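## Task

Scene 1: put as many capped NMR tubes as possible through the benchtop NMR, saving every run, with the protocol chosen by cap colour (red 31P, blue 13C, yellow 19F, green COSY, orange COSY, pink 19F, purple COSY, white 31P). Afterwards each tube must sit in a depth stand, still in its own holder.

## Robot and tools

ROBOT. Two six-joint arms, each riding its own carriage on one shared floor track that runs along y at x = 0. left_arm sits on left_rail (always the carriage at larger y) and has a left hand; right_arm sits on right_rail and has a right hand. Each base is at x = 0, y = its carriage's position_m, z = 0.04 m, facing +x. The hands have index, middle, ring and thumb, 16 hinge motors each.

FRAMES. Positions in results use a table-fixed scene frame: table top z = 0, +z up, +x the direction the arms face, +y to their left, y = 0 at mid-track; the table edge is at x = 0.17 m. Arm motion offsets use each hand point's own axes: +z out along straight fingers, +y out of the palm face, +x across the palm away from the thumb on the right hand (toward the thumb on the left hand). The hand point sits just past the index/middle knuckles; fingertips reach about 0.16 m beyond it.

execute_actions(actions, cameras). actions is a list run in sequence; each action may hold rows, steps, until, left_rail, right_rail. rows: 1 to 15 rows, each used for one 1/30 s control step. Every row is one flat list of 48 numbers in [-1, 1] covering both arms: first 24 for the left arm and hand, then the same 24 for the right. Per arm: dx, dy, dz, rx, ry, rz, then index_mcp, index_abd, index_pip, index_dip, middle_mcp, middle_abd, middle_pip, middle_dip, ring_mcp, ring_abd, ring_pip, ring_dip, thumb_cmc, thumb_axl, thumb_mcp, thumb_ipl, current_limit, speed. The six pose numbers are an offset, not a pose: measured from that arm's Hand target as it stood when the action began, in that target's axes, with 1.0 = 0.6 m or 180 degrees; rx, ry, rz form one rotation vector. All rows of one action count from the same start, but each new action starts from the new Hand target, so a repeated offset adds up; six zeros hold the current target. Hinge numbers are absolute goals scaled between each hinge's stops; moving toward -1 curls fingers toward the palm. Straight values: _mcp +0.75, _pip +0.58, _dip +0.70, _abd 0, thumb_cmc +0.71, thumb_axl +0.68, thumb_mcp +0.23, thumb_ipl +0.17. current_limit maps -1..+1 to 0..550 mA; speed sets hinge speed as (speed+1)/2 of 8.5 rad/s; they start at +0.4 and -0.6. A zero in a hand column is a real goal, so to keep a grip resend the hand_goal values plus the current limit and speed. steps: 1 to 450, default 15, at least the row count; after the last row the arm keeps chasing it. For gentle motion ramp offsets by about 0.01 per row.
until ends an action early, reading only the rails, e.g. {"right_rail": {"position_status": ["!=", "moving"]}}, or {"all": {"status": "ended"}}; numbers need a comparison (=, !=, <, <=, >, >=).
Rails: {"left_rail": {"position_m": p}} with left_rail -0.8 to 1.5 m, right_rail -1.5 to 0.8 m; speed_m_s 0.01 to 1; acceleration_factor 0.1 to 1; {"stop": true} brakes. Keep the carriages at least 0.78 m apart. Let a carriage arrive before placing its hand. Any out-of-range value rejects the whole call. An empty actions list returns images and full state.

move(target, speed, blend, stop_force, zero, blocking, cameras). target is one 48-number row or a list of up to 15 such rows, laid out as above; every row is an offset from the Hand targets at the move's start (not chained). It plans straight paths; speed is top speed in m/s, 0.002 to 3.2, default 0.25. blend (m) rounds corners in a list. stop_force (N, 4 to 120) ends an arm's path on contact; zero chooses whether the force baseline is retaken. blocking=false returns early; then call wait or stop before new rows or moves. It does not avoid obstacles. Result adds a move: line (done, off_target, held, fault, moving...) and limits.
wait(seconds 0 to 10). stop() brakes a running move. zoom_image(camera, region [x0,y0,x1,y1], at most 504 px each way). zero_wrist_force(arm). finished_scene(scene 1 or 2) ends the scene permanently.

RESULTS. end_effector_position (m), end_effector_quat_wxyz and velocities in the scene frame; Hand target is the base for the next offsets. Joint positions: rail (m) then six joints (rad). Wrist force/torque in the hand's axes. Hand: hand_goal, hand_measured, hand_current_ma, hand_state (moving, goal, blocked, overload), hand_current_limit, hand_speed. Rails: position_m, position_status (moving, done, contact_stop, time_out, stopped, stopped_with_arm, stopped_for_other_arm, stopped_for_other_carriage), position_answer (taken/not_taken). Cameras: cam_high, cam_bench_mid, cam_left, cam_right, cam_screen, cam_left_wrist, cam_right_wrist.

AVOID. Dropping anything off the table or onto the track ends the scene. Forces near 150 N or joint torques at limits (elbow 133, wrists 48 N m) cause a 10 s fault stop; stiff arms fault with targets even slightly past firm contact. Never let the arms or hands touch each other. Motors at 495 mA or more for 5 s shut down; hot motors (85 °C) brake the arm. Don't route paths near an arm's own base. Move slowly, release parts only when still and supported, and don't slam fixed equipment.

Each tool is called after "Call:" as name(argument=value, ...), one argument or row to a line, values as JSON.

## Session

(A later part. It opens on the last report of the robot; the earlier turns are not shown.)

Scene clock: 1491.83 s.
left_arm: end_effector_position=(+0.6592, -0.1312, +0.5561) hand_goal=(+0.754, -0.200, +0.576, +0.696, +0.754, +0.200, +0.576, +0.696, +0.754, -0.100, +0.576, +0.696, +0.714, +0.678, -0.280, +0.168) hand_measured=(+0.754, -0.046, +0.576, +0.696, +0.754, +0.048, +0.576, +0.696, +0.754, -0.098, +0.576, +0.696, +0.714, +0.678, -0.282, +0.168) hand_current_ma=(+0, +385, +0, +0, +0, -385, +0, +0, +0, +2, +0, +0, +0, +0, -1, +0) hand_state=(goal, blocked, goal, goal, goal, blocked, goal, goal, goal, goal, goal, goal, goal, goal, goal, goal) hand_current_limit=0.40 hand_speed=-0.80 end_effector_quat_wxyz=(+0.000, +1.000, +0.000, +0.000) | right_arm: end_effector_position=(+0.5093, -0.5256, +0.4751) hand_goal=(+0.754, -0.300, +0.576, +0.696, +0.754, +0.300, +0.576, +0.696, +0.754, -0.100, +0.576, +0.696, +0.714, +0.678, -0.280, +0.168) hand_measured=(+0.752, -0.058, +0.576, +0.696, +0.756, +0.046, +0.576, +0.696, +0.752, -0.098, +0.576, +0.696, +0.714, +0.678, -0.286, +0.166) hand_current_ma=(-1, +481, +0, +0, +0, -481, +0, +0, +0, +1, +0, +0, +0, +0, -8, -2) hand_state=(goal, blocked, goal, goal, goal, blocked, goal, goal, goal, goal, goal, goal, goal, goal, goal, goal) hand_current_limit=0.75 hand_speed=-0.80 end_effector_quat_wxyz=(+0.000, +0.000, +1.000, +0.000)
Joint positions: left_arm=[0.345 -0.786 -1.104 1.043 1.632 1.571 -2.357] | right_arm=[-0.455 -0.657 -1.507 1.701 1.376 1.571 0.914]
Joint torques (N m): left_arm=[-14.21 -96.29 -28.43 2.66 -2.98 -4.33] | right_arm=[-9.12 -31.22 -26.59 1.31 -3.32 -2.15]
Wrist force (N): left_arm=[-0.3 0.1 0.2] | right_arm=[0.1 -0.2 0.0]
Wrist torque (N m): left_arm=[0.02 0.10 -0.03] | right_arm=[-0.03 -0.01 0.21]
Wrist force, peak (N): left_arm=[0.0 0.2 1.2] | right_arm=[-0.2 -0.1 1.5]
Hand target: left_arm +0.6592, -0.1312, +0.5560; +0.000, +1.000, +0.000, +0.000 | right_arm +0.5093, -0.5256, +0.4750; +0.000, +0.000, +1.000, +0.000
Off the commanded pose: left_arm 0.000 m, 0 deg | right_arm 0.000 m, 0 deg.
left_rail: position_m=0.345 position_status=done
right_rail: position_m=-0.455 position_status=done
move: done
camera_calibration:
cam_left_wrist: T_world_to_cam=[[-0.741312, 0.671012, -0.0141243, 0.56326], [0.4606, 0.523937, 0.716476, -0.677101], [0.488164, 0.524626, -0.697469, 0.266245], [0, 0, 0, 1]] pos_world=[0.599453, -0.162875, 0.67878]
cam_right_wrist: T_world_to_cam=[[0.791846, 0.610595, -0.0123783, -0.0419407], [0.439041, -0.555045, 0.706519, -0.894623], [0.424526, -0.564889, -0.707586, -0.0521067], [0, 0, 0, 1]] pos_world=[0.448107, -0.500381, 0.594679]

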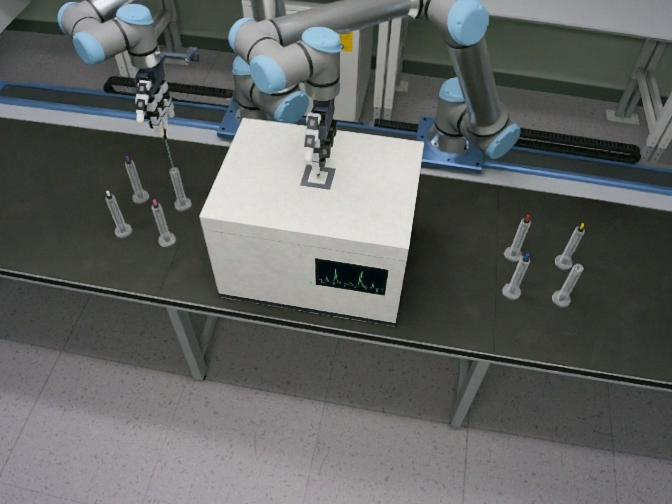

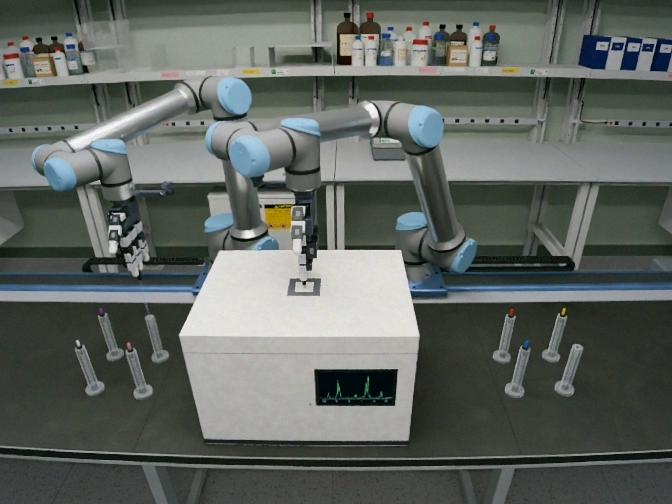

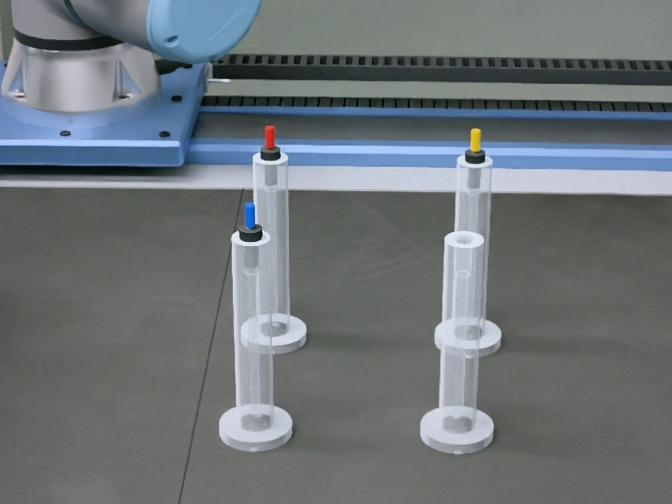

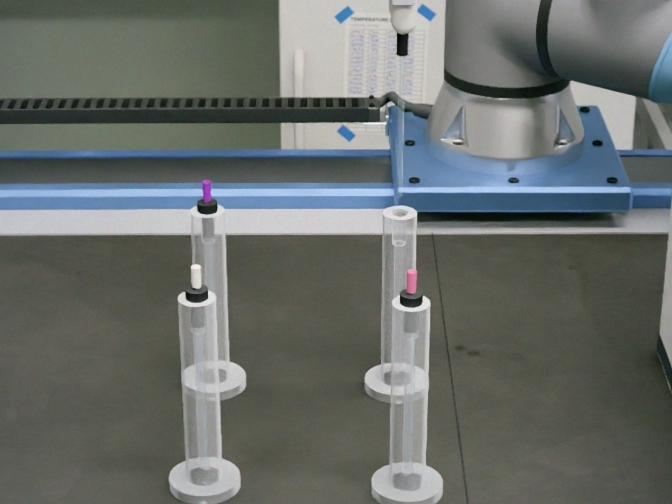

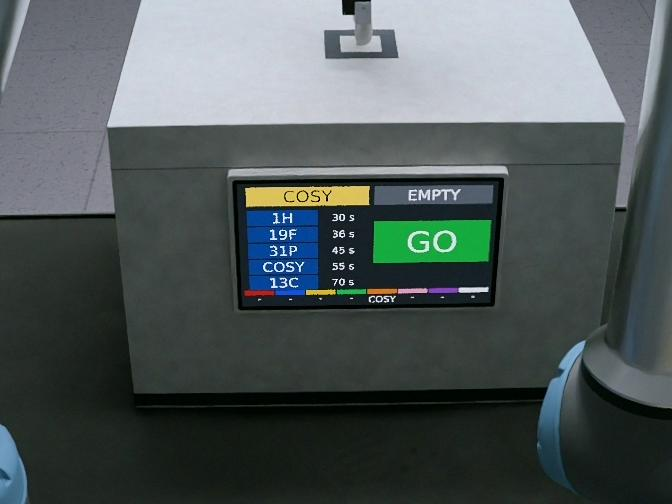

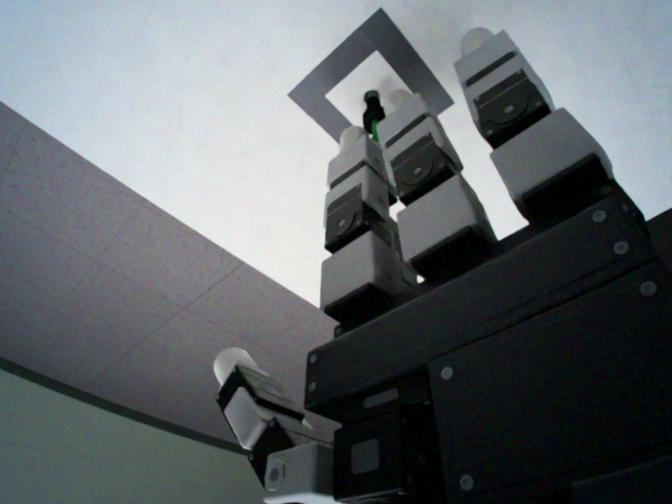

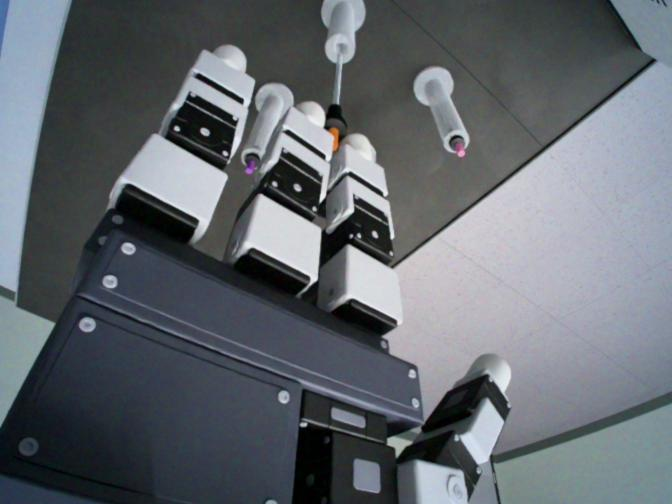

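Call:
move(
  target=[0.0017,0.0003,0.0667,0,0,0,0.754,-0.2,0.576,0.696,0.754,0.2,0.576,0.696,0.754,-0.1,0.576,0.696,0.714,0.678,-0.281,0.168,0.4,-0.8,0,0,0.2883,0,0,0,0.754,-0.3,0.576,0.696,0.754,0.3,0.576,0.696,0.754,-0.1,0.576,0.696,0.714,0.678,-0.281,0.168,0.75,-0.8],
  speed=0.1,
  stop_force=5,
  cameras=["cam_right","cam_screen","cam_left_wrist","cam_right_wrist","cam_bench_mid"],
)

Call:
zoom_image(
  camera="cam_right",
  region=[330, 110, 470, 270],
)

Call:
zoom_image(
  camera="cam_bench_mid",
  region=[265, 250, 335, 305],
)

Scene clock: 1524.03 s.
left_arm: end_effector_position=(+0.6600, -0.1313, +0.5231) hand_goal=(+0.754, -0.200, +0.576, +0.696, +0.754, +0.200, +0.576, +0.696, +0.754, -0.100, +0.576, +0.696, +0.714, +0.678, -0.280, +0.168) hand_measured=(+0.754, -0.048, +0.576, +0.696, +0.752, +0.048, +0.576, +0.696, +0.754, -0.098, +0.576, +0.696, +0.714, +0.678, -0.282, +0.168) hand_current_ma=(+0, +385, +0, +0, +0, -385, +0, +0, +0, +1, +0, +0, +0, +0, -1, +0) hand_state=(goal, blocked, goal, goal, goal, blocked, goal, goal, goal, goal, goal, goal, goal, goal, goal, goal) hand_current_limit=0.40 hand_speed=-0.80 end_effector_quat_wxyz=(+0.000, +1.000, +0.000, +0.000) | right_arm: end_effector_position=(+0.5093, -0.5256, +0.3021) hand_goal=(+0.754, -0.300, +0.576, +0.696, +0.754, +0.300, +0.576, +0.696, +0.754, -0.100, +0.576, +0.696, +0.714, +0.678, -0.280, +0.168) hand_measured=(+0.752, -0.058, +0.576, +0.696, +0.756, +0.046, +0.576, +0.696, +0.752, -0.098, +0.576, +0.696, +0.714, +0.678, -0.286, +0.166) hand_current_ma=(-1, +481, +0, +0, +0, -481, +0, +0, +0, +1, +0, +0, +0, +0, -8, -2) hand_state=(goal, blocked, goal, goal, goal, blocked, goal, goal, goal, goal, goal, goal, goal, goal, goal, goal) hand_current_limit=0.75 hand_speed=-0.80 end_effector_quat_wxyz=(+0.000, +0.000, +1.000, +0.000)
Joint positions: left_arm=[0.345 -0.786 -1.104 1.101 1.574 1.571 -2.356] | right_arm=[-0.455 -0.657 -1.407 1.912 1.065 1.571 0.914]
Joint torques (N m): left_arm=[1.94 -73.58 -45.38 6.1 -1.16 1.83] | right_arm=[6.07 -36.53 -23.51 3.51 -2.3 1.1]
Wrist force (N): left_arm=[-0.4 0.2 -4.7] | right_arm=[0.0 0.0 -5.6]
Wrist torque (N m): left_arm=[0.38 0.09 -0.14] | right_arm=[0.43 0.04 0.19]
Wrist force, peak (N): left_arm=[0.6 0.0 -26.6] | right_arm=[0.3 0.1 -6.0]
Hand target: left_arm +0.6600, -0.1313, +0.5231; +0.000, +1.000, +0.000, +0.000 (not the last commanded pose) | right_arm +0.5093, -0.5256, +0.3021; +0.000, +0.000, +1.000, +0.000
Off the commanded pose: left_arm 0.007 m, 0 deg | right_arm 0.000 m, 0 deg.
left_rail: position_m=0.345 position_status=done
right_rail: position_m=-0.455 position_status=done
move: contact (left_arm, right_arm)
camera_calibration:
cam_left_wrist: T_world_to_cam=[[-0.741346, 0.670974, -0.0141767, 0.563434], [0.460546, 0.523986, 0.716475, -0.653713], [0.488164, 0.524627, -0.697469, 0.242768], [0, 0, 0, 1]] pos_world=[0.600253, -0.162875, 0.64568]
cam_right_wrist: T_world_to_cam=[[0.791813, 0.61064, -0.0123243, -0.0440689], [0.438993, -0.554979, 0.7066, -0.772305], [0.424638, -0.564905, -0.707506, -0.174681], [0, 0, 0, 1]] pos_world=[0.448107, -0.500381, 0.421579]
Images, in order (width x height): cam_bench_mid 672x504, cam_right 672x504, cam_screen 672x504, cam_left_wrist 672x504, cam_right_wrist 672x504.

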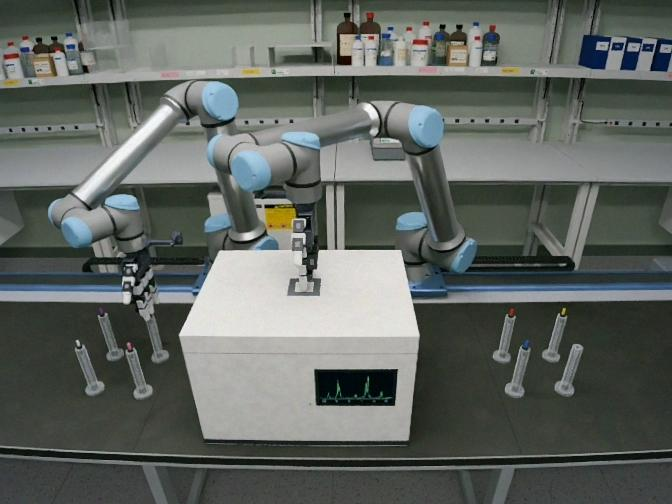

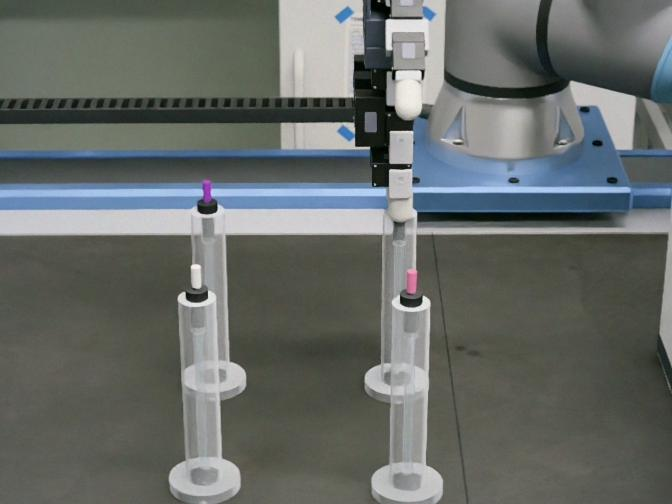

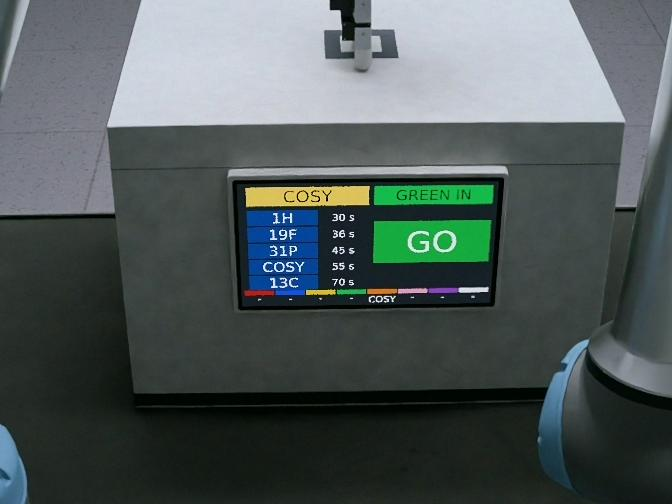

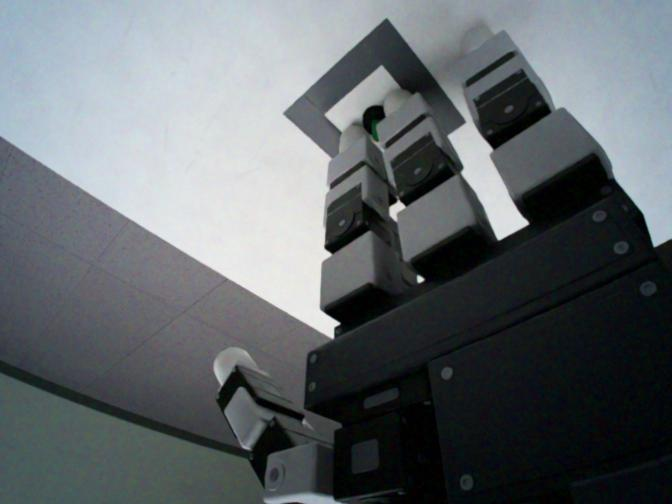

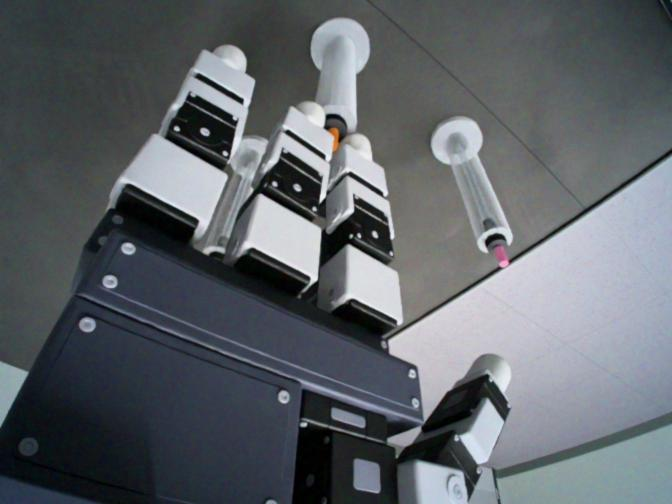

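Scaled by 3.150 from the camera's 672x504 image, which has a finer 960x720 frame.

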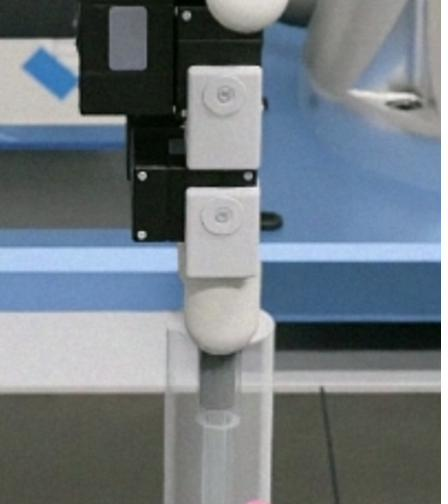

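Scaled by 7.200 from the camera's 672x504 image, which has a finer 960x720 frame.

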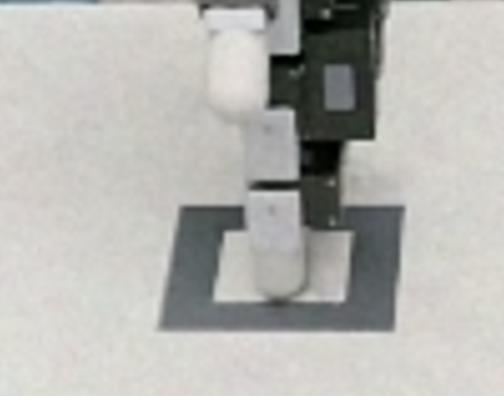

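Call:
move(
  target=[
    [0,0,0,0,0,0,0.754,0.1,0.576,0.696,0.754,-0.1,0.576,0.696,0.754,-0.1,0.576,0.696,0.714,0.678,-0.281,0.168,0.4,-0.8,0,0,0,0,0,0,0.754,0.1,0.576,0.696,0.754,-0.1,0.576,0.696,0.754,-0.1,0.576,0.696,0.714,0.678,-0.281,0.168,0.4,-0.8],
    [0,0,-0.0667,0,0,0,0.754,0.1,0.576,0.696,0.754,-0.1,0.576,0.696,0.754,-0.1,0.576,0.696,0.714,0.678,-0.281,0.168,0.4,-0.8,0,0,-0.1,0,0,0,0.754,0.1,0.576,0.696,0.754,-0.1,0.576,0.696,0.754,-0.1,0.576,0.696,0.714,0.678,-0.281,0.168,0.4,-0.8],
    [-0.6333,0.1245,-0.0115,0,0,0,0.754,0.1,0.576,0.696,0.754,-0.1,0.576,0.696,0.754,-0.1,0.576,0.696,0.714,0.678,-0.281,0.168,0.4,-0.8,0.0075,-0.14,-0.33,0,0,0,0.754,0.1,0.576,0.696,0.754,-0.1,0.576,0.696,0.754,-0.1,0.576,0.696,0.714,0.678,-0.281,0.168,0.4,-0.8],
    [-0.6417,0.1245,0.5062,0,0,0,0.754,0.1,0.576,0.696,0.754,-0.1,0.576,0.696,0.754,-0.1,0.576,0.696,0.714,0.678,-0.281,0.168,0.4,-0.8,0.0122,-0.289,-0.2,0,0,0,0.754,0.1,0.576,0.696,0.754,-0.1,0.576,0.696,0.754,-0.1,0.576,0.696,0.714,0.678,-0.281,0.168,0.4,-0.8],
  ],
  speed=[0.1,0.25,0.6,0.5],
  blend=[0,0.02,0.07,0],
  cameras=["cam_screen","cam_right","cam_right_wrist"],
)

Scene clock: 1588.00 s.
left_arm: end_effector_position=(+0.4582, -0.1706, +0.5454) hand_goal=(+0.754, +0.100, +0.576, +0.696, +0.754, -0.100, +0.576, +0.696, +0.754, -0.100, +0.576, +0.696, +0.714, +0.678, -0.280, +0.168) hand_measured=(+0.752, +0.098, +0.576, +0.696, +0.752, -0.100, +0.576, +0.696, +0.752, -0.100, +0.576, +0.696, +0.714, +0.678, -0.284, +0.168) hand_current_ma=(-1, -1, +0, +0, -1, +0, +0, +0, -1, +0, +0, +0, +0, +0, -4, +0) hand_state=(goal, goal, goal, goal, goal, goal, goal, goal, goal, goal, goal, goal, goal, goal, goal, goal) hand_current_limit=0.40 hand_speed=-0.80 end_effector_quat_wxyz=(-0.002, +1.000, -0.008, -0.008) | right_arm: end_effector_position=(+0.5047, -0.6103, +0.4960) hand_goal=(+0.754, +0.100, +0.576, +0.696, +0.754, -0.100, +0.576, +0.696, +0.754, -0.100, +0.576, +0.696, +0.714, +0.678, -0.280, +0.168) hand_measured=(+0.752, +0.096, +0.576, +0.696, +0.754, -0.096, +0.576, +0.696, +0.752, -0.098, +0.576, +0.696, +0.714, +0.678, -0.286, +0.166) hand_current_ma=(-1, -2, +0, +0, +0, +2, +0, +0, +0, +1, +0, +0, +0, +0, -8, -2) hand_state=(goal, goal, goal, goal, goal, goal, goal, goal, goal, goal, goal, goal, goal, goal, goal, goal) hand_current_limit=0.40 hand_speed=-0.80 end_effector_quat_wxyz=(+0.000, +0.000, +1.000, +0.000) end_effector_velocity=(+0.000, -0.001, +0.002) end_effector_angular_velocity=(+0.001, +0.002, +0.004)
Joint positions: left_arm=[0.345 -1.061 -1.339 1.384 1.538 1.583 -2.615] | right_arm=[-0.455 -0.792 -1.465 1.619 1.417 1.571 0.779]
Joint velocities: left_arm=[within noise] | right_arm=[0 -0.001 0.001 -0.003 0.004 0 -0.005]
Joint torques (N m): left_arm=[22.23 -45.42 -48.92 6.61 2.25 3.53] | right_arm=[-12.34 -33.52 -56.72 5.47 -2.79 -1.83]
Wrist force (N): left_arm=[0.0 -0.2 -0.2] | right_arm=[0.0 -0.1 -0.3]
Wrist torque (N m): left_arm=[-0.05 0.08 -0.13] | right_arm=[0.00 -0.01 0.21]
Wrist force, peak (N): left_arm=[-13.3 7.1 3.0] | right_arm=[-0.1 0.1 -6.2]
Hand target: left_arm +0.4583, -0.1706, +0.5454; -0.002, +1.000, -0.008, -0.008 (not the last commanded pose) | right_arm +0.5047, -0.6105, +0.4961; +0.000, +0.000, +1.000, +0.000 (not the last commanded pose)
Off the commanded pose: left_arm 0.376 m, 1 deg | right_arm 0.115 m, 0 deg.
left_rail: position_m=0.345 position_status=done
right_rail: position_m=-0.455 position_status=done
led back after a hold (left arm): the arm was led back toward your command in small steps, so it may still be short of it.
move: held (left_arm; a check stopped the path), off_target (right_arm; braked when a check withheld steps of left_arm); path passed 2 of 4 targets; limits=held
pose unreachable (left arm): on one or more control steps of this call, first in action 0 (counted from 0), this arm could not follow its commanded pose, so it was not sent that pose on those steps. It may still have moved: this result reports where it is.
cause: moving toward the commanded pose would bring a part of the arm too close to another arm (a part of this arm just beyond joint 4 (elbow) and a part of the right arm just beyond its joint 3 (shoulder lift), 112 mm apart when this arm was first held).
camera_calibration:
cam_right_wrist: T_world_to_cam=[[0.791908, 0.610515, -0.0123651, 0.0136559], [0.438923, -0.555022, 0.70661, -0.954358], [0.424533, -0.564997, -0.707496, -0.0834606], [0, 0, 0, 1]] pos_world=[0.443507, -0.585182, 0.615479]
Images, in order (width x height): cam_right 672x504, cam_screen 672x504, cam_right_wrist 672x504.

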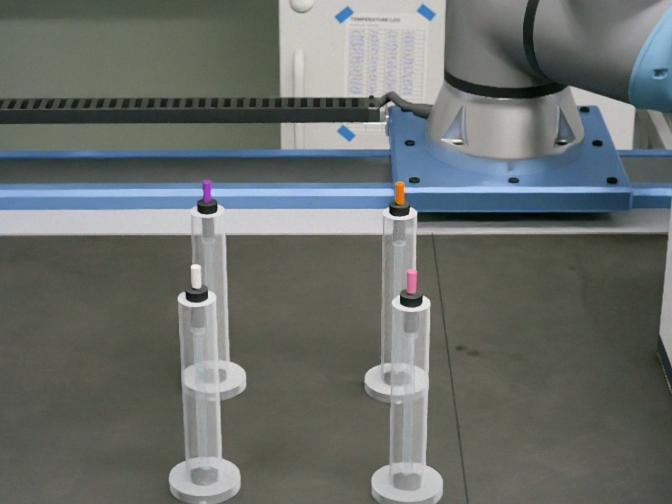

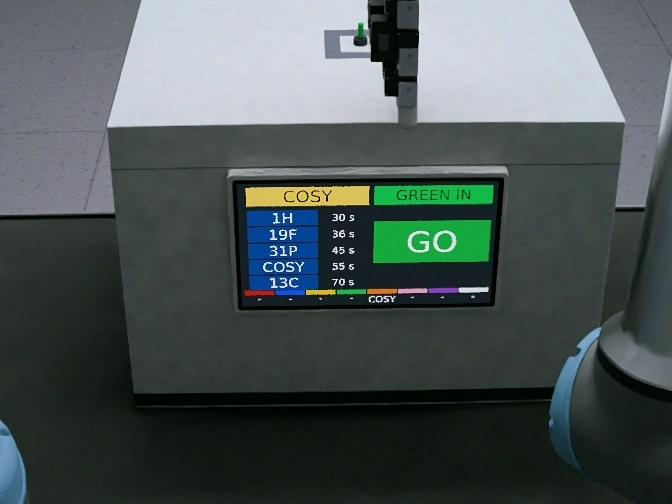

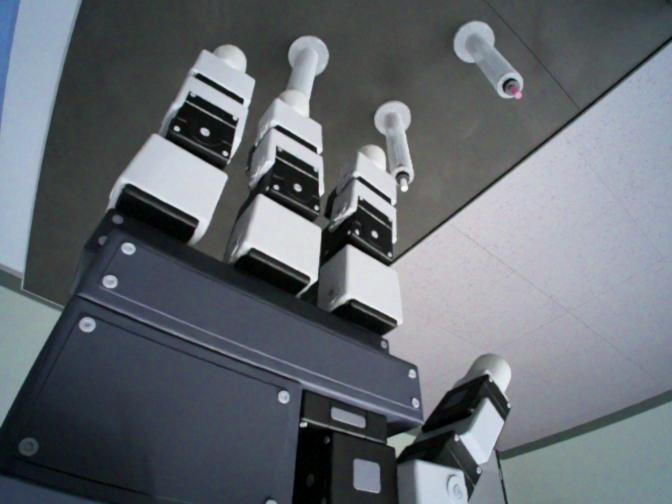

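Call:
move(
  target=[
    [0.1695,-0.3677,-0.191,-0.0013,0.0051,-0.0051,0.754,0.1,0.576,0.696,0.754,-0.1,0.576,0.696,0.754,-0.1,0.576,0.696,0.714,0.678,-0.281,0.168,0.4,-0.8,0.1412,0.2675,-0.0565,0,0,0,0.754,0.1,0.576,0.696,0.754,-0.1,0.576,0.696,0.754,-0.1,0.576,0.696,0.714,0.678,-0.281,0.168,0.4,-0.8],
    [0.2695,-0.951,-0.2577,-0.0013,0.0051,-0.0051,0.754,0.1,0.576,0.696,0.754,-0.1,0.576,0.696,0.754,-0.1,0.576,0.696,0.714,0.678,-0.281,0.168,0.4,-0.8,0.3745,0.9242,-0.0398,0,0,0,0.754,0.1,0.576,0.696,0.754,-0.1,0.576,0.696,0.754,-0.1,0.576,0.696,0.714,0.678,-0.281,0.168,0.4,-0.8],
    [0.2695,-0.951,-0.2577,-0.0013,0.0051,-0.0051,0.754,0.1,0.576,0.696,0.754,-0.1,0.576,0.696,0.754,-0.1,0.576,0.696,0.714,0.678,-0.281,0.168,0.4,-0.8,0.3828,0.9242,0.4612,0,0,0,0.754,0.1,0.576,0.696,0.754,-0.1,0.576,0.696,0.754,-0.1,0.576,0.696,0.714,0.678,-0.281,0.168,0.4,-0.8],
  ],
  speed=[0.6,0.6,0.5],
  blend=[0.07,0.07,0],
)

Call:
move(
  target=[0,0,0,0,0,0,0.754,0.1,0.576,0.696,0.754,-0.1,0.576,0.696,0.754,-0.1,0.576,0.696,0.714,0.678,-0.281,0.168,0.4,-0.8,-0.0833,0,0,0,0,0,0.754,0.1,0.576,0.696,0.754,-0.1,0.576,0.696,0.754,-0.1,0.576,0.696,0.714,0.678,-0.281,0.168,0.4,-0.8],
  speed=0.07,
  stop_force=4,
  cameras=["cam_screen"],
)

Scene clock: 1693.17 s.
left_arm: end_effector_position=(+0.6317, +0.3967, +0.6997) hand_goal=(+0.754, +0.100, +0.576, +0.696, +0.754, -0.100, +0.576, +0.696, +0.754, -0.100, +0.576, +0.696, +0.714, +0.678, -0.280, +0.168) hand_measured=(+0.752, +0.098, +0.576, +0.696, +0.752, -0.100, +0.576, +0.696, +0.752, -0.100, +0.576, +0.696, +0.714, +0.678, -0.284, +0.168) hand_current_ma=(-1, -1, +0, +0, -1, +0, +0, +0, -1, +0, +0, +0, +0, +0, -4, +0) hand_state=(goal, goal, goal, goal, goal, goal, goal, goal, goal, goal, goal, goal, goal, goal, goal, goal) hand_current_limit=0.40 hand_speed=-0.80 end_effector_quat_wxyz=(+0.000, +1.000, +0.000, +0.000) | right_arm: end_effector_position=(+0.2752, -0.0560, +0.2195) hand_goal=(+0.754, +0.100, +0.576, +0.696, +0.754, -0.100, +0.576, +0.696, +0.754, -0.100, +0.576, +0.696, +0.714, +0.678, -0.280, +0.168) hand_measured=(+0.752, +0.096, +0.576, +0.696, +0.754, -0.096, +0.576, +0.696, +0.752, -0.098, +0.576, +0.696, +0.714, +0.678, -0.286, +0.166) hand_current_ma=(-1, -2, +0, +0, +0, +2, +0, +0, +0, +1, +0, +0, +0, +0, -8, -2) hand_state=(goal, goal, goal, goal, goal, goal, goal, goal, goal, goal, goal, goal, goal, goal, goal, goal) hand_current_limit=0.40 hand_speed=-0.80 end_effector_quat_wxyz=(+0.000, +0.000, +1.000, +0.000)
Joint positions: left_arm=[0.345 -0.062 -1.3 1.061 1.811 1.57 -1.633] | right_arm=[-0.455 0.447 -1.499 2.193 0.876 1.571 2.018]
Joint torques (N m): left_arm=[20.84 -45.42 -46.66 6.66 2.21 3.99] | right_arm=[8.36 -24.34 -16.46 2.76 3.07 1.55]
Wrist force (N): left_arm=[-0.1 -0.2 -0.4] | right_arm=[-0.1 0.2 0.4]
Wrist torque (N m): left_arm=[0.01 0.04 -0.09] | right_arm=[-0.01 0.02 -0.11]
Wrist force, peak (N): left_arm=[-0.9 2.0 0.5] | right_arm=[1.0 2.2 -1.6]
Hand target: left_arm +0.6317, +0.3967, +0.6997; +0.000, +1.000, +0.000, +0.000 | right_arm +0.2753, -0.0559, +0.2193; +0.000, +0.000, +1.000, +0.000
Off the commanded pose: left_arm 0.000 m, 0 deg | right_arm 0.000 m, 0 deg.
left_rail: position_m=0.345 position_status=done
right_rail: position_m=-0.455 position_status=done
move: done

Scene clock: 1694.97 s.
left_arm: end_effector_position=(+0.6317, +0.3967, +0.6997) hand_goal=(+0.754, +0.100, +0.576, +0.696, +0.754, -0.100, +0.576, +0.696, +0.754, -0.100, +0.576, +0.696, +0.714, +0.678, -0.280, +0.168) hand_measured=(+0.752, +0.098, +0.576, +0.696, +0.752, -0.100, +0.576, +0.696, +0.752, -0.100, +0.576, +0.696, +0.714, +0.678, -0.284, +0.168) hand_current_ma=(-1, -1, +0, +0, -1, +0, +0, +0, -1, +0, +0, +0, +0, +0, -4, +0) hand_state=(goal, goal, goal, goal, goal, goal, goal, goal, goal, goal, goal, goal, goal, goal, goal, goal) hand_current_limit=0.40 hand_speed=-0.80 end_effector_quat_wxyz=(+0.000, +1.000, +0.000, +0.000) | right_arm: end_effector_position=(+0.3052, -0.0560, +0.2194) hand_goal=(+0.754, +0.100, +0.576, +0.696, +0.754, -0.100, +0.576, +0.696, +0.754, -0.100, +0.576, +0.696, +0.714, +0.678, -0.280, +0.168) hand_measured=(+0.752, +0.096, +0.576, +0.696, +0.754, -0.096, +0.576, +0.696, +0.752, -0.098, +0.576, +0.696, +0.714, +0.678, -0.292, +0.162) hand_current_ma=(-1, -1, +0, +0, +0, +2, +0, +0, +0, +1, +0, +0, +0, +0, -19, -6) hand_state=(goal, goal, goal, goal, goal, goal, goal, goal, goal, goal, goal, goal, goal, goal, goal, goal) hand_current_limit=0.40 hand_speed=-0.80 end_effector_quat_wxyz=(+0.000, +0.000, +1.000, +0.000)
Joint positions: left_arm=[0.345 -0.062 -1.3 1.061 1.811 1.57 -1.633] | right_arm=[-0.455 0.413 -1.466 2.157 0.88 1.571 1.985]
Joint torques (N m): left_arm=[20.79 -45.76 -46.2 6.79 2.3 4.05] | right_arm=[10.4 -57.45 -17.88 2.28 3.04 1.28]
Wrist force (N): left_arm=[0.1 -0.2 -0.3] | right_arm=[0.2 -0.2 0.2]
Wrist torque (N m): left_arm=[0.01 0.01 -0.07] | right_arm=[-0.06 0.01 -0.08]
Wrist force, peak (N): left_arm=[-0.4 -0.2 -0.8] | right_arm=[7.3 -0.2 -3.6]
Hand target: left_arm +0.6317, +0.3967, +0.6997; +0.000, +1.000, +0.000, +0.000 | right_arm +0.3052, -0.0560, +0.2194; +0.000, +0.000, +1.000, +0.000 (not the last commanded pose)
Off the commanded pose: left_arm 0.000 m, 0 deg | right_arm 0.020 m, 0 deg.
left_rail: position_m=0.345 position_status=done
right_rail: position_m=-0.455 position_status=done
move: contact (right_arm)
Images, in order (width x height): cam_screen 672x504.

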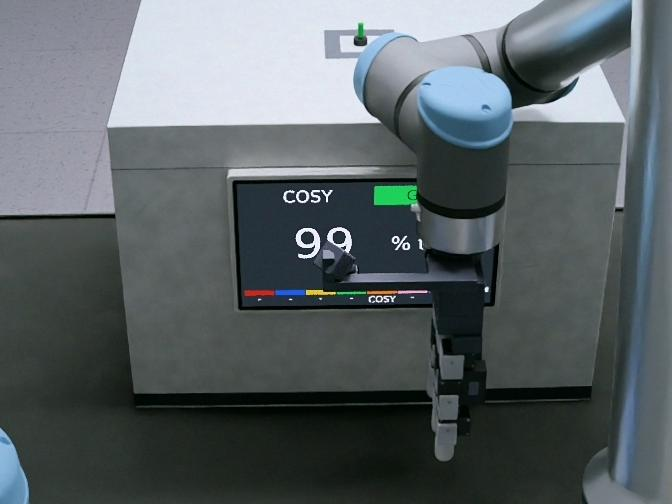

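Call:
move(
  target=[0,0,0,0,0,0,0.754,0.1,0.576,0.696,0.754,-0.1,0.576,0.696,0.754,-0.1,0.576,0.696,0.714,0.678,-0.281,0.168,0.4,-0.8,0.03,0,0,0,0,0,0.754,0.1,0.576,0.696,0.754,-0.1,0.576,0.696,0.754,-0.1,0.576,0.696,0.714,0.678,-0.281,0.168,0.4,-0.8],
  speed=0.1,
  cameras=["cam_right","cam_screen","cam_bench_mid"],
)

Call:
zoom_image(
  camera="cam_right",
  region=[150, 170, 450, 320],
)

Scene clock: 1737.27 s.
left_arm: end_effector_position=(+0.6317, +0.3967, +0.6997) hand_goal=(+0.754, +0.100, +0.576, +0.696, +0.754, -0.100, +0.576, +0.696, +0.754, -0.100, +0.576, +0.696, +0.714, +0.678, -0.280, +0.168) hand_measured=(+0.752, +0.098, +0.576, +0.696, +0.752, -0.100, +0.576, +0.696, +0.752, -0.100, +0.576, +0.696, +0.714, +0.678, -0.284, +0.168) hand_current_ma=(-1, -1, +0, +0, -1, +0, +0, +0, -1, +0, +0, +0, +0, +0, -4, +0) hand_state=(goal, goal, goal, goal, goal, goal, goal, goal, goal, goal, goal, goal, goal, goal, goal, goal) hand_current_limit=0.40 hand_speed=-0.80 end_effector_quat_wxyz=(+0.000, +1.000, +0.000, +0.000) | right_arm: end_effector_position=(+0.2875, -0.0560, +0.2194) hand_goal=(+0.754, +0.100, +0.576, +0.696, +0.754, -0.100, +0.576, +0.696, +0.754, -0.100, +0.576, +0.696, +0.714, +0.678, -0.280, +0.168) hand_measured=(+0.752, +0.096, +0.576, +0.696, +0.754, -0.096, +0.576, +0.696, +0.752, -0.098, +0.576, +0.696, +0.714, +0.678, -0.288, +0.164) hand_current_ma=(-1, -1, +0, +0, +0, +2, +0, +0, +0, +1, +0, +0, +0, +0, -11, -3) hand_state=(goal, goal, goal, goal, goal, goal, goal, goal, goal, goal, goal, goal, goal, goal, goal, goal) hand_current_limit=0.40 hand_speed=-0.80 end_effector_quat_wxyz=(+0.000, +0.000, +1.000, +0.000)
Joint positions: left_arm=[0.345 -0.062 -1.3 1.061 1.811 1.57 -1.633] | right_arm=[-0.455 0.433 -1.486 2.179 0.877 1.571 2.004]
Joint torques (N m): left_arm=[21.87 -46.38 -46.59 6.57 2.23 3.93] | right_arm=[8.84 -56.03 -15.66 2.2 1.6 1.22]
Wrist force (N): left_arm=[-0.2 -0.1 -0.6] | right_arm=[-0.1 0.2 0.1]
Wrist torque (N m): left_arm=[0.04 0.04 -0.09] | right_arm=[0.00 0.03 -0.11]
Wrist force, peak (N): left_arm=[-0.5 -0.5 -0.6] | right_arm=[-0.6 0.7 -0.2]
Hand target: left_arm +0.6317, +0.3967, +0.6997; +0.000, +1.000, +0.000, +0.000 | right_arm +0.2872, -0.0560, +0.2194; +0.000, +0.000, +1.000, +0.000
Off the commanded pose: left_arm 0.000 m, 0 deg | right_arm 0.000 m, 0 deg.
left_rail: position_m=0.345 position_status=done
right_rail: position_m=-0.455 position_status=done
move: done
Images, in order (width x height): cam_bench_mid 672x504, cam_right 672x504, cam_screen 672x504.

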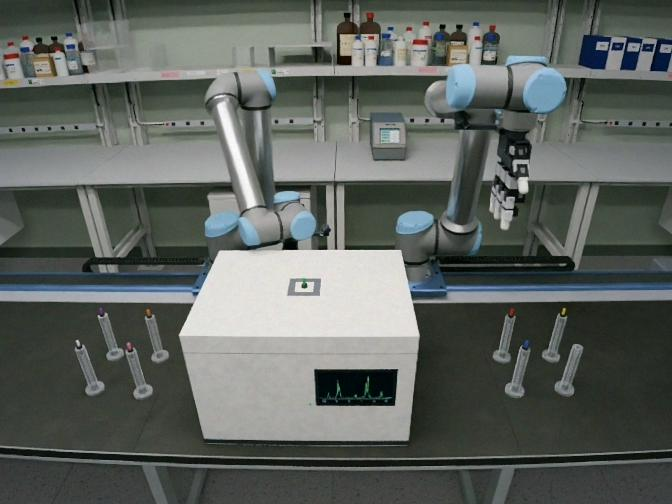

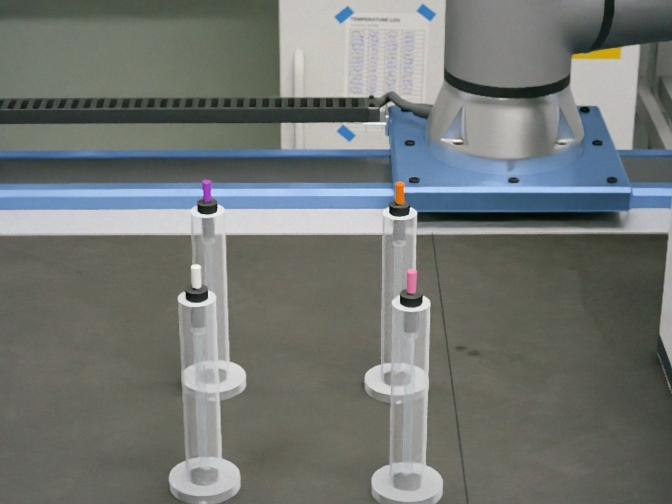

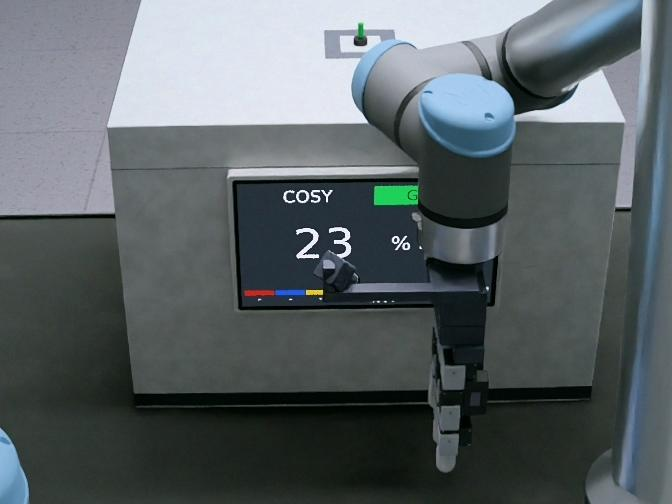

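Scaled by 1.680 from the camera's 672x504 image, which has a finer 960x720 frame.

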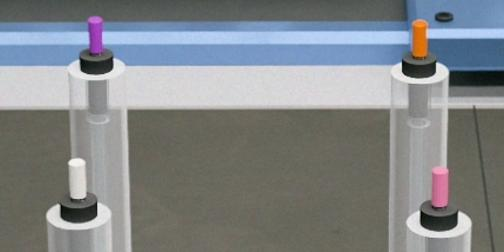

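Call:
move(
  target=[0,0,0,0,0,0,0.754,0.1,0.576,0.696,0.754,-0.1,0.576,0.696,0.754,-0.1,0.576,0.696,0.714,0.678,-0.281,0.168,0.4,-0.8,-0.063,0,0,0,0,0,0.754,0.1,0.576,0.696,0.754,-0.1,0.576,0.696,0.754,-0.1,0.576,0.696,0.714,0.678,-0.281,0.168,0.4,-0.8],
  speed=0.07,
  stop_force=4,
  cameras=["cam_screen"],
)

Call:
move(
  target=[
    [0,0,0,0,0,0,0.754,0.1,0.576,0.696,0.754,-0.1,0.576,0.696,0.754,-0.1,0.576,0.696,0.714,0.678,-0.281,0.168,0.4,-0.8,0.0508,-0.0733,-0.2177,0,0,0,0.754,0.1,0.576,0.696,0.754,-0.1,0.576,0.696,0.754,-0.1,0.576,0.696,0.714,0.678,-0.281,0.168,0.4,-0.8],
    [0.0222,0.3278,0.0328,0,0,0,0.754,0.1,0.576,0.696,0.754,-0.1,0.576,0.696,0.754,-0.1,0.576,0.696,0.714,0.678,-0.281,0.168,0.4,-0.8,-0.1575,-0.8733,-0.4677,0,0,0,0.754,0.1,0.576,0.696,0.754,-0.1,0.576,0.696,0.754,-0.1,0.576,0.696,0.714,0.678,-0.281,0.168,0.4,-0.8],
  ],
  speed=[0.5,0.6],
  blend=[0.06,0],
  cameras=["cam_screen"],
)

Call:
move(
  target=[0.025,0.5522,0.175,0,0,0,0.754,0.1,0.576,0.696,0.754,-0.1,0.576,0.696,0.754,-0.1,0.576,0.696,0.714,0.678,-0.281,0.168,0.4,-0.8,-0.168,-0.1947,0.1333,0,0,0,0.754,0.1,0.576,0.696,0.754,-0.1,0.576,0.696,0.754,-0.1,0.576,0.696,0.714,0.678,-0.281,0.168,0.4,-0.8],
  speed=0.4,
  cameras=["cam_screen","cam_right","cam_right_wrist","cam_left_wrist"],
)

Scene clock: 1791.60 s.
left_arm: end_effector_position=(+0.6317, +0.3967, +0.6997) hand_goal=(+0.754, +0.100, +0.576, +0.696, +0.754, -0.100, +0.576, +0.696, +0.754, -0.100, +0.576, +0.696, +0.714, +0.678, -0.280, +0.168) hand_measured=(+0.752, +0.098, +0.576, +0.696, +0.752, -0.100, +0.576, +0.696, +0.752, -0.100, +0.576, +0.696, +0.714, +0.678, -0.284, +0.168) hand_current_ma=(-1, -1, +0, +0, -1, +0, +0, +0, -1, +0, +0, +0, +0, +0, -4, +0) hand_state=(goal, goal, goal, goal, goal, goal, goal, goal, goal, goal, goal, goal, goal, goal, goal, goal) hand_current_limit=0.40 hand_speed=-0.80 end_effector_quat_wxyz=(+0.000, +1.000, +0.000, +0.000) | right_arm: end_effector_position=(+0.3050, -0.0561, +0.2194) hand_goal=(+0.754, +0.100, +0.576, +0.696, +0.754, -0.100, +0.576, +0.696, +0.754, -0.100, +0.576, +0.696, +0.714, +0.678, -0.280, +0.168) hand_measured=(+0.752, +0.098, +0.576, +0.696, +0.754, -0.096, +0.576, +0.696, +0.752, -0.098, +0.576, +0.696, +0.714, +0.678, -0.290, +0.164) hand_current_ma=(-1, -1, +0, +0, +0, +2, +0, +0, +0, +1, +0, +0, +0, +0, -16, -5) hand_state=(goal, goal, goal, goal, goal, goal, goal, goal, goal, goal, goal, goal, goal, goal, goal, goal) hand_current_limit=0.40 hand_speed=-0.80 end_effector_quat_wxyz=(+0.000, +0.000, +1.000, +0.000)
Joint positions: left_arm=[0.345 -0.062 -1.3 1.061 1.811 1.57 -1.633] | right_arm=[-0.455 0.413 -1.467 2.157 0.88 1.571 1.985]
Joint torques (N m): left_arm=[20.51 -46.21 -46.59 6.6 2.08 3.84] | right_arm=[8.24 -58.09 -18.26 2.34 2.34 1.43]
Wrist force (N): left_arm=[-0.1 0.0 -0.4] | right_arm=[-0.2 0.2 0.6]
Wrist torque (N m): left_arm=[0.03 0.03 -0.09] | right_arm=[-0.04 0.05 -0.11]
Wrist force, peak (N): left_arm=[0.0 -0.2 -0.9] | right_arm=[5.6 0.4 -4.5]
Hand target: left_arm +0.6317, +0.3967, +0.6997; +0.000, +1.000, +0.000, +0.000 | right_arm +0.3050, -0.0561, +0.2194; +0.000, +0.000, +1.000, +0.000 (not the last commanded pose)
Off the commanded pose: left_arm 0.000 m, 0 deg | right_arm 0.020 m, 0 deg.
left_rail: position_m=0.345 position_status=done
right_rail: position_m=-0.455 position_status=done
move: contact (right_arm)
Images, in order (width x height): cam_screen 672x504.

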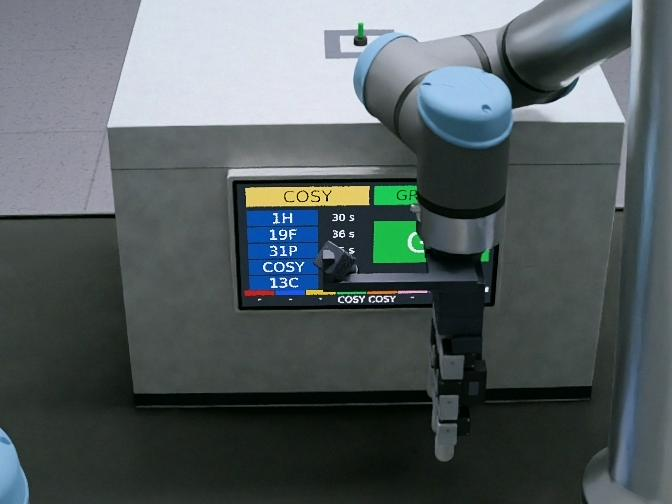

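Scene clock: 1793.73 s.
left_arm: end_effector_position=(+0.6450, +0.2000, +0.6800) hand_goal=(+0.754, +0.100, +0.576, +0.696, +0.754, -0.100, +0.576, +0.696, +0.754, -0.100, +0.576, +0.696, +0.714, +0.678, -0.280, +0.168) hand_measured=(+0.752, +0.098, +0.576, +0.696, +0.752, -0.100, +0.576, +0.696, +0.752, -0.100, +0.576, +0.696, +0.714, +0.678, -0.284, +0.168) hand_current_ma=(-1, -1, +0, +0, -1, +0, +0, +0, -1, +0, +0, +0, +0, +0, -4, +0) hand_state=(goal, goal, goal, goal, goal, goal, goal, goal, goal, goal, goal, goal, goal, goal, goal, goal) hand_current_limit=0.40 hand_speed=-0.80 end_effector_quat_wxyz=(+0.000, +1.000, +0.000, +0.000) | right_arm: end_effector_position=(+0.3990, -0.5799, +0.5001) hand_goal=(+0.754, +0.100, +0.576, +0.696, +0.754, -0.100, +0.576, +0.696, +0.754, -0.100, +0.576, +0.696, +0.714, +0.678, -0.280, +0.168) hand_measured=(+0.752, +0.098, +0.576, +0.696, +0.754, -0.096, +0.576, +0.696, +0.752, -0.098, +0.576, +0.696, +0.714, +0.678, -0.288, +0.166) hand_current_ma=(-1, -1, +0, +0, +0, +2, +0, +0, +0, +1, +0, +0, +0, +0, -10, -3) hand_state=(goal, goal, goal, goal, goal, goal, goal, goal, goal, goal, goal, goal, goal, goal, goal, goal) hand_current_limit=0.40 hand_speed=-0.80 end_effector_quat_wxyz=(+0.000, +0.000, +1.000, +0.000)
Joint positions: left_arm=[0.345 -0.378 -1.306 1.104 1.773 1.571 -1.949] | right_arm=[-0.455 -0.925 -1.655 1.803 1.422 1.571 0.646]
Joint torques (N m): left_arm=[-15.31 -45.94 -46.48 3.6 -2.92 -4.28] | right_arm=[-8.39 -19.39 -57.5 5.48 -2.96 -2.28]
Wrist force (N): left_arm=[0.0 0.3 -0.1] | right_arm=[-0.1 -0.1 -0.4]
Wrist torque (N m): left_arm=[0.00 0.06 0.09] | right_arm=[0.01 0.03 0.19]
Wrist force, peak (N): left_arm=[-0.3 -1.2 -0.5] | right_arm=[-0.3 -2.6 -0.5]
Hand target: left_arm +0.6450, +0.2000, +0.6800; +0.000, +1.000, +0.000, +0.000 | right_arm +0.3991, -0.5801, +0.5002; +0.000, +0.000, +1.000, +0.000
Off the commanded pose: left_arm 0.000 m, 0 deg | right_arm 0.000 m, 0 deg.
left_rail: position_m=0.345 position_status=done
right_rail: position_m=-0.455 position_status=done
move: done
Images, in order (width x height): cam_screen 672x504.

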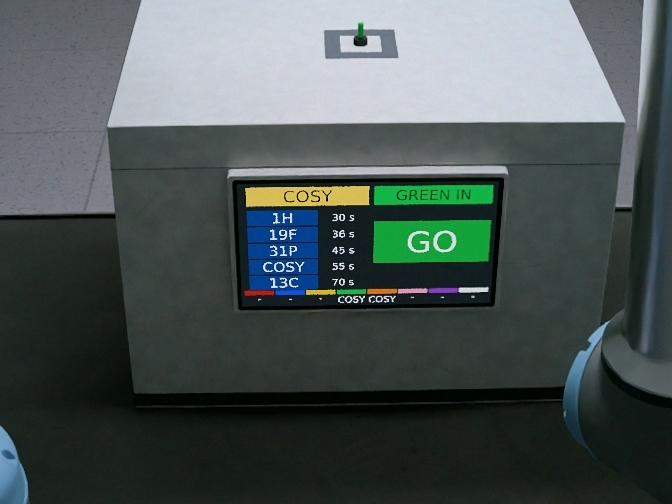

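Scene clock: 1795.43 s.
left_arm: end_effector_position=(+0.6599, -0.1311, +0.5748) hand_goal=(+0.754, +0.100, +0.576, +0.696, +0.754, -0.100, +0.576, +0.696, +0.754, -0.100, +0.576, +0.696, +0.714, +0.678, -0.280, +0.168) hand_measured=(+0.752, +0.098, +0.576, +0.696, +0.752, -0.100, +0.576, +0.696, +0.752, -0.100, +0.576, +0.696, +0.714, +0.678, -0.284, +0.168) hand_current_ma=(-1, -1, +0, +0, -1, +0, +0, +0, -1, +0, +0, +0, +0, +0, -4, +0) hand_state=(goal, goal, goal, goal, goal, goal, goal, goal, goal, goal, goal, goal, goal, goal, goal, goal) hand_current_limit=0.40 hand_speed=-0.80 end_effector_quat_wxyz=(+0.000, +1.000, +0.000, +0.000) | right_arm: end_effector_position=(+0.4998, -0.6969, +0.4203) hand_goal=(+0.754, +0.100, +0.576, +0.696, +0.754, -0.100, +0.576, +0.696, +0.754, -0.100, +0.576, +0.696, +0.714, +0.678, -0.280, +0.168) hand_measured=(+0.752, +0.098, +0.576, +0.696, +0.754, -0.096, +0.576, +0.696, +0.752, -0.098, +0.576, +0.696, +0.714, +0.678, -0.288, +0.166) hand_current_ma=(-1, -1, +0, +0, +0, +2, +0, +0, +0, +1, +0, +0, +0, +0, -10, -3) hand_state=(goal, goal, goal, goal, goal, goal, goal, goal, goal, goal, goal, goal, goal, goal, goal, goal) hand_current_limit=0.40 hand_speed=-0.80 end_effector_quat_wxyz=(+0.000, +0.000, +1.000, +0.000)
Joint positions: left_arm=[0.345 -0.785 -1.099 1.003 1.668 1.571 -2.356] | right_arm=[-0.455 -0.907 -1.372 1.646 1.297 1.571 0.665]
Joint torques (N m): left_arm=[-14.2 -64.65 -45.92 6.8 -2.83 -4.33] | right_arm=[9.07 -41.86 -55.33 2.29 3.23 1.48]
Wrist force (N): left_arm=[-0.1 0.0 0.3] | right_arm=[-0.5 -0.3 0.1]
Wrist torque (N m): left_arm=[-0.01 0.10 0.05] | right_arm=[-0.04 0.07 -0.16]
Wrist force, peak (N): left_arm=[-0.2 2.2 0.6] | right_arm=[-1.0 -1.0 0.5]
Hand target: left_arm +0.6600, -0.1313, +0.5748; +0.000, +1.000, +0.000, +0.000 | right_arm +0.4999, -0.6970, +0.4203; +0.000, +0.000, +1.000, +0.000
Off the commanded pose: left_arm 0.000 m, 0 deg | right_arm 0.000 m, 0 deg.
left_rail: position_m=0.345 position_status=done
right_rail: position_m=-0.455 position_status=done
move: done
camera_calibration:
cam_left_wrist: T_world_to_cam=[[-0.741398, 0.670938, -0.0131107, 0.56345], [0.46124, 0.523675, 0.716256, -0.691138], [0.487429, 0.524983, -0.697715, 0.279566], [0, 0, 0, 1]] pos_world=[0.600253, -0.162875, 0.697476]
cam_right_wrist: T_world_to_cam=[[0.792005, 0.610393, -0.0121837, 0.0692491], [0.438661, -0.555071, 0.706734, -0.946768], [0.424623, -0.565082, -0.707374, -0.184028], [0, 0, 0, 1]] pos_world=[0.438607, -0.671783, 0.539781]
Images, in order (width x height): cam_right 672x504, cam_screen 672x504, cam_left_wrist 672x504, cam_right_wrist 672x504.

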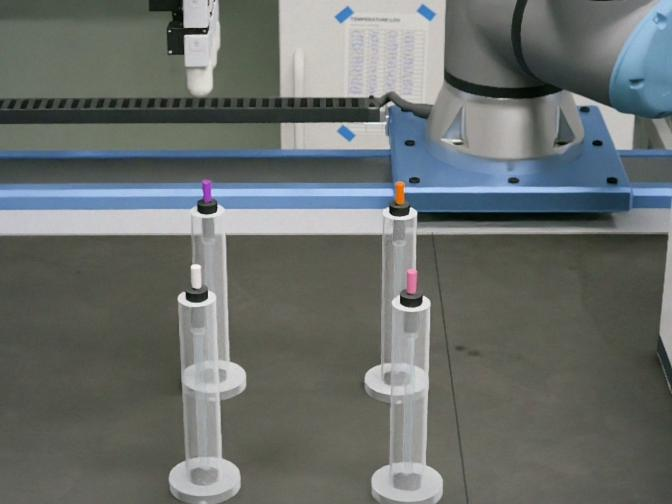

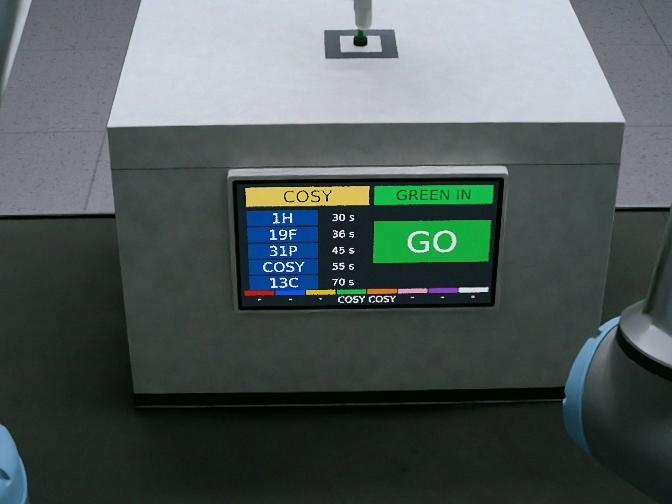

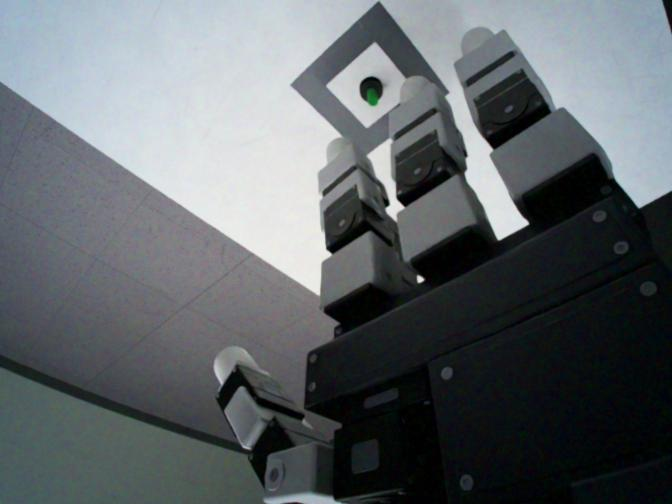

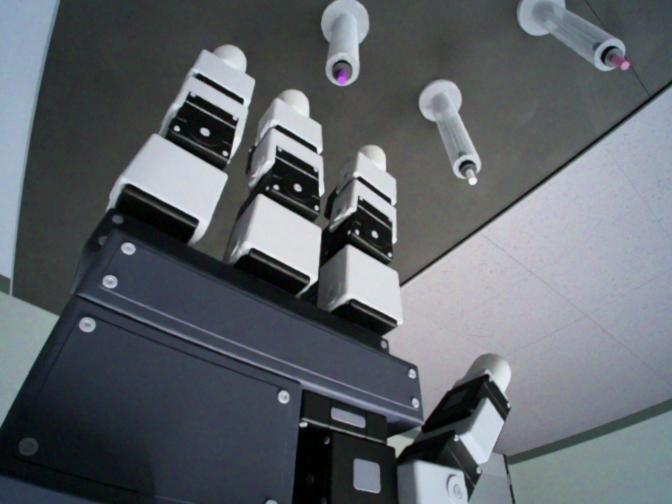

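Call:
zoom_image(
  camera="cam_right_wrist",
  region=[280, 20, 400, 110],
)

Scaled by 4.200 from the camera's 672x504 image, which has a finer 960x720 frame.

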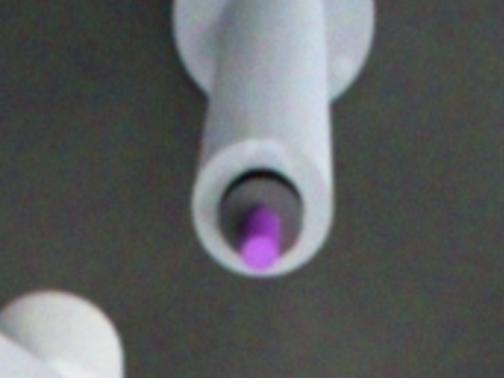

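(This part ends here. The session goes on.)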